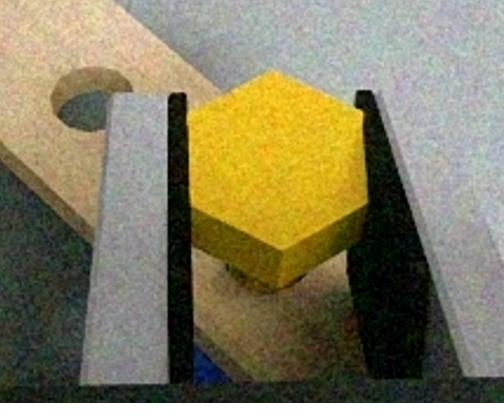

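Emit:
move:
  target:
    - [0,0,0,0,0,0,-1,-0.6,-0.7,0,0,0.006,0,0,0,-1,-0.9,-1]
    - [0,0.0015,0,0,0,0,-1,-0.6,-0.7,0,0.0015,0.006,0,0,0,-1,-0.9,-1]
  speed: 0.04

Emit:
move:
  target: [0,0,0,0,0,0,-1,-0.6,-0.7,0,0,-0.025,0,0,0,-1,-0.9,-1]
  speed: 0.012
  stop_force: 6

Emit:
move:
  target:
    - [0,0,0,0,0,0,-1,-0.6,-0.7,0,0,0.003,0,0,0,-1,-0.9,-1]
    - [0,0.0005,0,0,0,0,-1,-0.6,-0.7,0,0.0005,0.003,0,0,0,-1,-0.9,-1]
  speed: 0.04

Emit:
move:
  target: [0,0,0,0,0,0,-1,-0.6,-0.7,0,0,-0.025,0,0,0,-1,-0.9,-1]
  speed: 0.012
  stop_force: 6

Emit:
move:
  target:
    - [0,0,0,0,0,0,-1,-0.6,-0.7,0,0,0.003,0,0,0,-1,-0.9,-1]
    - [0,0.0005,0,0,0,0,-1,-0.6,-0.7,0,0.0005,0.003,0,0,0,-1,-0.9,-1]
  speed: 0.04

Emit:
move:
  target: [0,0,0,0,0,0,-1,-0.6,-0.7,0,0,-0.025,0,0,0,-1,-0.9,-1]
  speed: 0.012
  stop_force: 6

Scene clock: 1610.20 s.
left_arm: end_effector_position=(+0.3843, +0.2186, +0.0496) position_measured=138 object_status=2 end_effector_quat_wxyz=(+0.000, +0.978, +0.210, +0.000) | right_arm: end_effector_position=(+0.4145, +0.1235, +0.0594) position_measured=168 object_status=2 end_effector_quat_wxyz=(-0.504, +0.849, -0.133, +0.080)
Joint positions: left_arm=[-1.027 -1.538 2.383 -2.416 -1.571 0.157] | right_arm=[4.315 -2.388 -2.003 0.749 1.642 -3.183]
Joint torques (N m): left_arm=[9.32 -22.08 -6.38 -3.83 -0.77 1.33] | right_arm=[4.59 45.04 15.51 3.19 -1.88 2.04]
Wrist force (N): left_arm=[-0.4 -1.6 -1.0] | right_arm=[-0.5 2.8 1.8]
Wrist torque (N m): left_arm=[-0.66 -0.32 0.10] | right_arm=[0.26 0.14 -0.40]
Wrist force, peak (N): left_arm=[0.6 -2.8 -1.2] | right_arm=[2.1 -23.9 -12.6]
Hand target: left_arm +0.3843, +0.2186, +0.0496; +0.000, +0.978, +0.210, +0.000 | right_arm +0.4145, +0.1234, +0.0594; -0.504, +0.849, -0.133, +0.080
Off the commanded pose: left_arm 0.000 m, 0 deg | right_arm 0.000 m, 0 deg.
move: done

Scene clock: 1611.23 s.
left_arm: end_effector_position=(+0.3843, +0.2186, +0.0496) position_measured=138 object_status=2 end_effector_quat_wxyz=(+0.000, +0.978, +0.210, +0.000) | right_arm: end_effector_position=(+0.4145, +0.1234, +0.0580) position_measured=168 object_status=2 end_effector_quat_wxyz=(-0.504, +0.849, -0.133, +0.080)
Joint positions: left_arm=[-1.027 -1.538 2.383 -2.416 -1.571 0.157] | right_arm=[4.315 -2.392 -2.002 0.752 1.642 -3.183]
Joint torques (N m): left_arm=[10.39 -16.01 -6.18 -2.45 -1.07 -1.4] | right_arm=[2.59 51.74 -0.46 5.02 0.22 1.65]
Wrist force (N): left_arm=[-1.1 -1.9 -1.0] | right_arm=[0.5 1.1 1.7]
Wrist torque (N m): left_arm=[-0.69 -0.34 0.18] | right_arm=[0.25 0.14 -0.42]
Wrist force, peak (N): left_arm=[-1.5 -1.9 -1.1] | right_arm=[1.3 -6.1 -4.6]
Hand target: left_arm +0.3843, +0.2186, +0.0496; +0.000, +0.978, +0.210, +0.000 | right_arm +0.4145, +0.1234, +0.0580; -0.504, +0.849, -0.133, +0.080 (not the last commanded pose)
Off the commanded pose: left_arm 0.000 m, 0 deg | right_arm 0.014 m, 0 deg.
move: contact (right_arm)

Scene clock: 1611.73 s.
left_arm: end_effector_position=(+0.3843, +0.2190, +0.0496) position_measured=138 object_status=2 end_effector_quat_wxyz=(+0.000, +0.978, +0.210, +0.000) | right_arm: end_effector_position=(+0.4145, +0.1237, +0.0598) position_measured=168 object_status=2 end_effector_quat_wxyz=(-0.504, +0.849, -0.133, +0.080)
Joint positions: left_arm=[-1.027 -1.539 2.384 -2.416 -1.571 0.157] | right_arm=[4.315 -2.387 -2.003 0.748 1.642 -3.183]
Joint torques (N m): left_arm=[7.08 -28.35 -7.02 -2.44 -0.84 1.9] | right_arm=[8.42 38.52 19.69 2.3 -1.77 2.19]
Wrist force (N): left_arm=[-0.8 -1.6 -1.5] | right_arm=[0.1 1.1 1.1]
Wrist torque (N m): left_arm=[-0.69 -0.35 0.13] | right_arm=[0.18 0.08 -0.42]
Wrist force, peak (N): left_arm=[0.1 -2.5 -0.9] | right_arm=[0.0 3.1 2.6]
Hand target: left_arm +0.3843, +0.2189, +0.0496; +0.000, +0.978, +0.210, +0.000 | right_arm +0.4145, +0.1237, +0.0598; -0.504, +0.849, -0.133, +0.080
Off the commanded pose: left_arm 0.000 m, 0 deg | right_arm 0.000 m, 0 deg.
move: done

Scene clock: 1612.80 s.
left_arm: end_effector_position=(+0.3843, +0.2190, +0.0496) position_measured=138 object_status=2 end_effector_quat_wxyz=(+0.000, +0.978, +0.210, +0.000) | right_arm: end_effector_position=(+0.4145, +0.1237, +0.0579) position_measured=168 object_status=2 end_effector_quat_wxyz=(-0.504, +0.849, -0.133, +0.080)
Joint positions: left_arm=[-1.027 -1.539 2.384 -2.416 -1.571 0.157] | right_arm=[4.315 -2.392 -2.001 0.752 1.642 -3.183]
Joint torques (N m): left_arm=[-3.79 -26.83 -14.36 -2.6 -0.81 1.84] | right_arm=[8.55 49.82 -2.17 4.09 0 2.18]
Wrist force (N): left_arm=[-1.0 -1.0 -1.6] | right_arm=[1.5 -2.6 -0.9]
Wrist torque (N m): left_arm=[-0.64 -0.34 0.17] | right_arm=[0.08 0.04 -0.43]
Wrist force, peak (N): left_arm=[-0.8 -1.7 -1.8] | right_arm=[1.5 -8.7 -6.4]
Hand target: left_arm +0.3843, +0.2189, +0.0496; +0.000, +0.978, +0.210, +0.000 | right_arm +0.4145, +0.1237, +0.0579; -0.504, +0.849, -0.133, +0.080 (not the last commanded pose)
Off the commanded pose: left_arm 0.000 m, 0 deg | right_arm 0.013 m, 0 deg.
move: contact (right_arm)

Scene clock: 1613.30 s.
left_arm: end_effector_position=(+0.3843, +0.2192, +0.0496) position_measured=138 object_status=2 end_effector_quat_wxyz=(+0.000, +0.978, +0.210, +0.000) | right_arm: end_effector_position=(+0.4144, +0.1240, +0.0597) position_measured=168 object_status=2 end_effector_quat_wxyz=(-0.504, +0.849, -0.133, +0.080)
Joint positions: left_arm=[-1.026 -1.539 2.384 -2.416 -1.571 0.158] | right_arm=[4.316 -2.388 -2.002 0.748 1.642 -3.183]
Joint torques (N m): left_arm=[10.64 -25.18 -5.76 -3.44 -0.88 1.4] | right_arm=[7.53 38.57 19.95 2.41 -1.69 2.14]
Wrist force (N): left_arm=[-0.6 -2.2 -0.8] | right_arm=[0.6 0.9 1.0]
Wrist torque (N m): left_arm=[-0.69 -0.36 0.13] | right_arm=[0.07 0.03 -0.43]
Wrist force, peak (N): left_arm=[-0.8 -2.4 -1.1] | right_arm=[1.0 2.7 2.7]
Hand target: left_arm +0.3843, +0.2192, +0.0496; +0.000, +0.978, +0.210, +0.000 | right_arm +0.4145, +0.1240, +0.0597; -0.504, +0.849, -0.133, +0.080
Off the commanded pose: left_arm 0.000 m, 0 deg | right_arm 0.000 m, 0 deg.
move: done

Scene clock: 1614.37 s.
left_arm: end_effector_position=(+0.3843, +0.2192, +0.0496) position_measured=138 object_status=2 end_effector_quat_wxyz=(+0.000, +0.978, +0.210, +0.000) | right_arm: end_effector_position=(+0.4145, +0.1241, +0.0580) position_measured=168 object_status=2 end_effector_quat_wxyz=(-0.504, +0.849, -0.133, +0.080)
Joint positions: left_arm=[-1.026 -1.539 2.384 -2.416 -1.571 0.158] | right_arm=[4.316 -2.392 -2.001 0.751 1.642 -3.183]
Joint torques (N m): left_arm=[9.56 -16.77 -6.26 -3.59 -1.16 -1.44] | right_arm=[6.24 50.54 -1.39 4.31 0.24 1.75]
Wrist force (N): left_arm=[-0.9 -1.2 -1.8] | right_arm=[1.6 -2.3 -0.7]
Wrist torque (N m): left_arm=[-0.61 -0.35 0.16] | right_arm=[0.04 0.05 -0.45]
Wrist force, peak (N): left_arm=[-0.6 -1.9 -1.7] | right_arm=[2.4 -9.5 -6.9]
Hand target: left_arm +0.3843, +0.2192, +0.0496; +0.000, +0.978, +0.210, +0.000 | right_arm +0.4145, +0.1241, +0.0580; -0.504, +0.849, -0.133, +0.080 (not the last commanded pose)
Off the commanded pose: left_arm 0.000 m, 0 deg | right_arm 0.013 m, 0 deg.
move: contact (right_arm)

Emit:
move:
  target:
    - [0,0,0,0,0,0,-1,-0.6,-0.7,0,0,0.003,0,0,0,-1,-0.9,-1]
    - [-0.0008,-0.0005,0,0,0,0,-1,-0.6,-0.7,-0.0008,-0.0005,0.003,0,0,0,-1,-0.9,-1]
  speed: 0.04

Emit:
move:
  target: [0,0,0,0,0,0,-1,-0.6,-0.7,0,0,-0.025,0,0,0,-1,-0.9,-1]
  speed: 0.012
  stop_force: 6

Emit:
move:
  target:
    - [0,0,0,0,0,0,-1,-0.6,-0.7,0,0,0.003,0,0,0,-1,-0.9,-1]
    - [-0.0008,0,0,0,0,0,-1,-0.6,-0.7,-0.0008,0,0.003,0,0,0,-1,-0.9,-1]
  speed: 0.04

Emit:
move:
  target: [0,0,0,0,0,0,-1,-0.6,-0.7,0,0,-0.025,0,0,0,-1,-0.9,-1]
  speed: 0.012
  stop_force: 6

Emit:
move:
  target:
    - [0,0,0,0,0,0,-1,-0.6,-0.7,0,0,0.003,0,0,0,-1,-0.9,-1]
    - [0.0024,0,0,0,0,0,-1,-0.6,-0.7,0.0024,0,0.003,0,0,0,-1,-0.9,-1]
  speed: 0.04

Emit:
move:
  target: [0,0,0,0,0,0,-1,-0.6,-0.7,0,0,-0.025,0,0,0,-1,-0.9,-1]
  speed: 0.012
  stop_force: 6
  cameras: ["cam_right_wrist"]

Emit:
zoom_image:
  camera: "cam_right_wrist"
  region: [270, 200, 420, 320]

Scene clock: 1630.03 s.
left_arm: end_effector_position=(+0.3838, +0.2189, +0.0496) position_measured=138 object_status=2 end_effector_quat_wxyz=(+0.000, +0.978, +0.210, +0.000) | right_arm: end_effector_position=(+0.4139, +0.1237, +0.0598) position_measured=168 object_status=2 end_effector_quat_wxyz=(-0.504, +0.849, -0.133, +0.080)
Joint positions: left_arm=[-1.028 -1.539 2.385 -2.416 -1.571 0.156] | right_arm=[4.316 -2.387 -2.004 0.749 1.641 -3.183]
Joint torques (N m): left_arm=[-5.28 -26.95 -6.07 -4.01 -0.81 -0.58] | right_arm=[5.99 51.07 7.3 4.01 -1.79 2.04]
Wrist force (N): left_arm=[0.2 -1.9 -2.0] | right_arm=[1.1 -0.3 1.4]
Wrist torque (N m): left_arm=[-0.67 -0.33 0.29] | right_arm=[0.10 0.01 -0.48]
Wrist force, peak (N): left_arm=[-0.6 -2.5 -1.4] | right_arm=[0.5 3.0 2.9]
Hand target: left_arm +0.3838, +0.2189, +0.0496; +0.000, +0.978, +0.210, +0.000 | right_arm +0.4140, +0.1238, +0.0598; -0.504, +0.849, -0.133, +0.080
Off the commanded pose: left_arm 0.000 m, 0 deg | right_arm 0.000 m, 0 deg.
move: done

Scene clock: 1631.13 s.
left_arm: end_effector_position=(+0.3838, +0.2189, +0.0496) position_measured=138 object_status=2 end_effector_quat_wxyz=(+0.000, +0.978, +0.210, +0.000) | right_arm: end_effector_position=(+0.4140, +0.1237, +0.0578) position_measured=168 object_status=2 end_effector_quat_wxyz=(-0.504, +0.849, -0.133, +0.080)
Joint positions: left_arm=[-1.028 -1.539 2.385 -2.416 -1.571 0.156] | right_arm=[4.316 -2.392 -2.002 0.753 1.641 -3.183]
Joint torques (N m): left_arm=[-7.92 -26.36 -4.28 -1.32 -0.45 1.77] | right_arm=[5.14 50.26 -1.9 4.1 0.25 1.68]
Wrist force (N): left_arm=[-0.9 -0.5 -1.9] | right_arm=[0.6 -3.3 0.0]
Wrist torque (N m): left_arm=[-0.63 -0.31 0.36] | right_arm=[0.07 0.12 -0.48]
Wrist force, peak (N): left_arm=[0.1 -2.3 -1.3] | right_arm=[2.2 -10.1 -5.3]
Hand target: left_arm +0.3838, +0.2189, +0.0496; +0.000, +0.978, +0.210, +0.000 | right_arm +0.4139, +0.1237, +0.0578; -0.504, +0.849, -0.133, +0.080 (not the last commanded pose)
Off the commanded pose: left_arm 0.000 m, 0 deg | right_arm 0.013 m, 0 deg.
move: contact (right_arm)

Scene clock: 1631.63 s.
left_arm: end_effector_position=(+0.3833, +0.2189, +0.0496) position_measured=138 object_status=2 end_effector_quat_wxyz=(+0.000, +0.978, +0.210, +0.000) | right_arm: end_effector_position=(+0.4134, +0.1237, +0.0596) position_measured=168 object_status=2 end_effector_quat_wxyz=(-0.504, +0.849, -0.133, +0.080)
Joint positions: left_arm=[-1.029 -1.541 2.386 -2.416 -1.571 0.155] | right_arm=[4.317 -2.387 -2.004 0.75 1.64 -3.182]
Joint torques (N m): left_arm=[-1.78 -21.45 -11.58 -2.18 -0.32 -1.82] | right_arm=[4.01 39.78 3.65 4.88 -1.27 2]
Wrist force (N): left_arm=[-0.7 -1.8 -1.2] | right_arm=[0.3 1.0 1.5]
Wrist torque (N m): left_arm=[-0.65 -0.29 0.34] | right_arm=[0.13 0.16 -0.50]
Wrist force, peak (N): left_arm=[-0.5 -2.3 -1.5] | right_arm=[-0.1 2.6 3.1]
Hand target: left_arm +0.3833, +0.2189, +0.0496; +0.000, +0.978, +0.210, +0.000 | right_arm +0.4135, +0.1237, +0.0596; -0.504, +0.849, -0.133, +0.080
Off the commanded pose: left_arm 0.000 m, 0 deg | right_arm 0.000 m, 0 deg.
move: done

Scene clock: 1632.60 s.
left_arm: end_effector_position=(+0.3833, +0.2189, +0.0496) position_measured=138 object_status=2 end_effector_quat_wxyz=(+0.000, +0.978, +0.210, +0.000) | right_arm: end_effector_position=(+0.4134, +0.1237, +0.0581) position_measured=168 object_status=2 end_effector_quat_wxyz=(-0.504, +0.849, -0.133, +0.080)
Joint positions: left_arm=[-1.029 -1.54 2.386 -2.416 -1.571 0.155] | right_arm=[4.317 -2.391 -2.004 0.753 1.64 -3.182]
Joint torques (N m): left_arm=[9.23 -13.79 -30.69 -4.04 -0.26 -0.9] | right_arm=[3.21 52.2 -1.2 4.94 -0.86 1.4]
Wrist force (N): left_arm=[-1.1 -1.5 -1.6] | right_arm=[1.3 -0.7 1.5]
Wrist torque (N m): left_arm=[-0.66 -0.39 0.42] | right_arm=[0.08 0.17 -0.50]
Wrist force, peak (N): left_arm=[-1.3 -1.9 -1.1] | right_arm=[2.9 -7.8 -3.2]
Hand target: left_arm +0.3833, +0.2189, +0.0496; +0.000, +0.978, +0.210, +0.000 | right_arm +0.4134, +0.1237, +0.0581; -0.504, +0.849, -0.133, +0.080 (not the last commanded pose)
Off the commanded pose: left_arm 0.000 m, 0 deg | right_arm 0.013 m, 0 deg.
move: contact (right_arm)

Scene clock: 1633.13 s.
left_arm: end_effector_position=(+0.3849, +0.2189, +0.0496) position_measured=138 object_status=2 end_effector_quat_wxyz=(+0.000, +0.978, +0.210, +0.000) | right_arm: end_effector_position=(+0.4149, +0.1236, +0.0599) position_measured=168 object_status=2 end_effector_quat_wxyz=(-0.504, +0.849, -0.133, +0.080)
Joint positions: left_arm=[-1.025 -1.537 2.382 -2.416 -1.571 0.158] | right_arm=[4.314 -2.387 -2.002 0.747 1.643 -3.184]
Joint torques (N m): left_arm=[-5.93 -26.04 -11.3 -1.5 0.16 -0.88] | right_arm=[5.96 40.25 11.95 4 0.35 -1.78]
Wrist force (N): left_arm=[-1.0 -2.3 -1.5] | right_arm=[0.3 0.4 0.7]
Wrist torque (N m): left_arm=[-0.65 -0.37 0.16] | right_arm=[0.06 0.16 -0.40]
Wrist force, peak (N): left_arm=[-1.6 -3.0 -1.3] | right_arm=[0.0 2.1 2.7]
Hand target: left_arm +0.3848, +0.2189, +0.0496; +0.000, +0.978, +0.210, +0.000 | right_arm +0.4149, +0.1237, +0.0599; -0.504, +0.849, -0.133, +0.080
Off the commanded pose: left_arm 0.000 m, 0 deg | right_arm 0.000 m, 0 deg.
move: done

Scene clock: 1634.37 s.
left_arm: end_effector_position=(+0.3848, +0.2189, +0.0496) position_measured=138 object_status=2 end_effector_quat_wxyz=(+0.000, +0.978, +0.210, +0.000) | right_arm: end_effector_position=(+0.4149, +0.1236, +0.0579) position_measured=168 object_status=2 end_effector_quat_wxyz=(-0.504, +0.849, -0.133, +0.080)
Joint positions: left_arm=[-1.026 -1.538 2.383 -2.416 -1.571 0.158] | right_arm=[4.315 -2.392 -2.001 0.751 1.643 -3.184]
Joint torques (N m): left_arm=[-8.55 -26.84 -5.12 -1.13 0.38 -1.82] | right_arm=[-1.37 50.16 -1.49 4.31 1.8 -0.79]
Wrist force (N): left_arm=[-1.4 -1.4 -1.5] | right_arm=[-0.7 -3.1 0.8]
Wrist torque (N m): left_arm=[-0.69 -0.31 0.19] | right_arm=[-0.03 0.22 -0.39]
Wrist force, peak (N): left_arm=[-0.9 -2.6 -1.2] | right_arm=[-1.1 -10.6 -6.6]
Hand target: left_arm +0.3848, +0.2189, +0.0496; +0.000, +0.978, +0.210, +0.000 | right_arm +0.4149, +0.1236, +0.0579; -0.504, +0.849, -0.133, +0.080 (not the last commanded pose)
Off the commanded pose: left_arm 0.000 m, 0 deg | right_arm 0.013 m, 0 deg.
move: contact (right_arm)
cam_right_wrist: T_world_to_cam=[[0.9382, -0.34492, 0.02858, -0.34668], [-0.26965, -0.78023, -0.56438, 0.25001], [0.21696, 0.52179, -0.82502, 0.01509]] pos_world=[0.3894, 0.06762, 0.16346]

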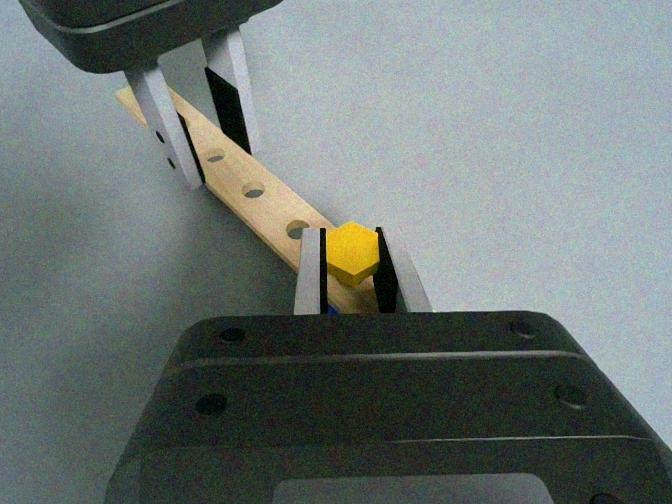

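Scaled by 3.360 from the camera's image (finer frame: 960x720).

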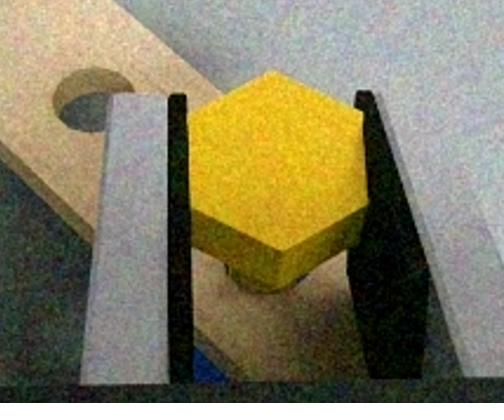

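Emit:
move:
  target:
    - [-0.0008,0,0,0,0,0,-1,-0.6,-0.7,-0.0008,0,0.0005,0,0,0,-1,-0.9,-1]
    - [-0.0008,0,0,0,0,0,-1,-0.6,-0.7,-0.0008,0,0.0005,0,0,0,0.05,-0.9,-1]
    - [-0.0008,0,0,0,0,0,-1,-0.6,-0.7,-0.0008,0,0.05,0,0,0,0.05,-0.9,-1]
    - [-0.0008,0,0,0,0,0,-1,-0.6,-0.7,-0.0018,0.004,0.05,0,0,0,-0.7,-0.9,0]
  speed: 0.05
  cameras: ["cam_right_wrist"]

Emit:
zoom_image:
  camera: "cam_right_wrist"
  region: [260, 200, 440, 330]

Scene clock: 1655.30 s.
left_arm: end_effector_position=(+0.3843, +0.2189, +0.0496) position_measured=138 object_status=2 end_effector_quat_wxyz=(+0.000, +0.978, +0.210, +0.000) | right_arm: end_effector_position=(+0.4138, +0.1260, +0.0879) position_measured=251 object_status=3 end_effector_quat_wxyz=(-0.504, +0.849, -0.133, +0.080)
Joint positions: left_arm=[-1.027 -1.539 2.384 -2.416 -1.571 0.157] | right_arm=[4.319 -2.32 -2.011 0.689 1.639 -3.182]
Joint torques (N m): left_arm=[9.06 -14.35 -29.54 -4.24 1.76 1.77] | right_arm=[-7.46 51.79 1.44 5.48 1.94 -2.26]
Wrist force (N): left_arm=[0.7 -2.5 -1.3] | right_arm=[-1.4 1.7 0.0]
Wrist torque (N m): left_arm=[-0.66 -0.28 0.17] | right_arm=[0.03 0.25 -0.49]
Wrist force, peak (N): left_arm=[1.1 -2.9 -1.1] | right_arm=[-1.3 0.7 4.0]
Hand target: left_arm +0.3843, +0.2189, +0.0496; +0.000, +0.978, +0.210, +0.000 | right_arm +0.4138, +0.1260, +0.0879; -0.504, +0.849, -0.133, +0.080
Off the commanded pose: left_arm 0.000 m, 0 deg | right_arm 0.000 m, 0 deg.
move: done
cam_right_wrist: T_world_to_cam=[[0.9382, -0.34492, 0.02858, -0.34577], [-0.26965, -0.78023, -0.56438, 0.26855], [0.21696, 0.52179, -0.82502, 0.0388]] pos_world=[0.3884, 0.07002, 0.19346]

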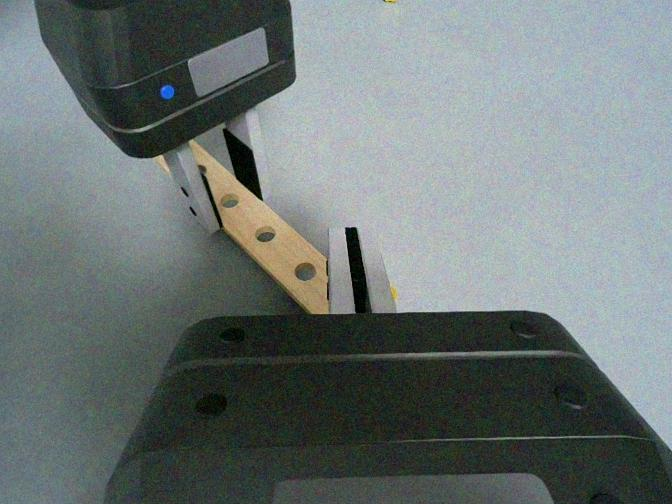

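Scaled by 2.800 from the camera's image (finer frame: 960x720).

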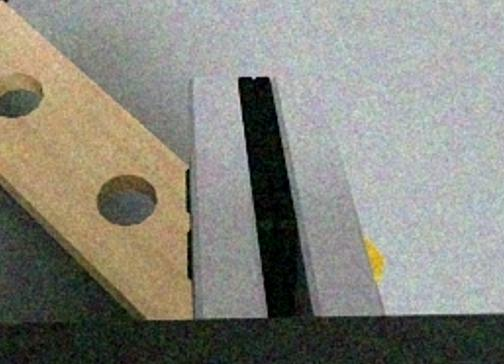

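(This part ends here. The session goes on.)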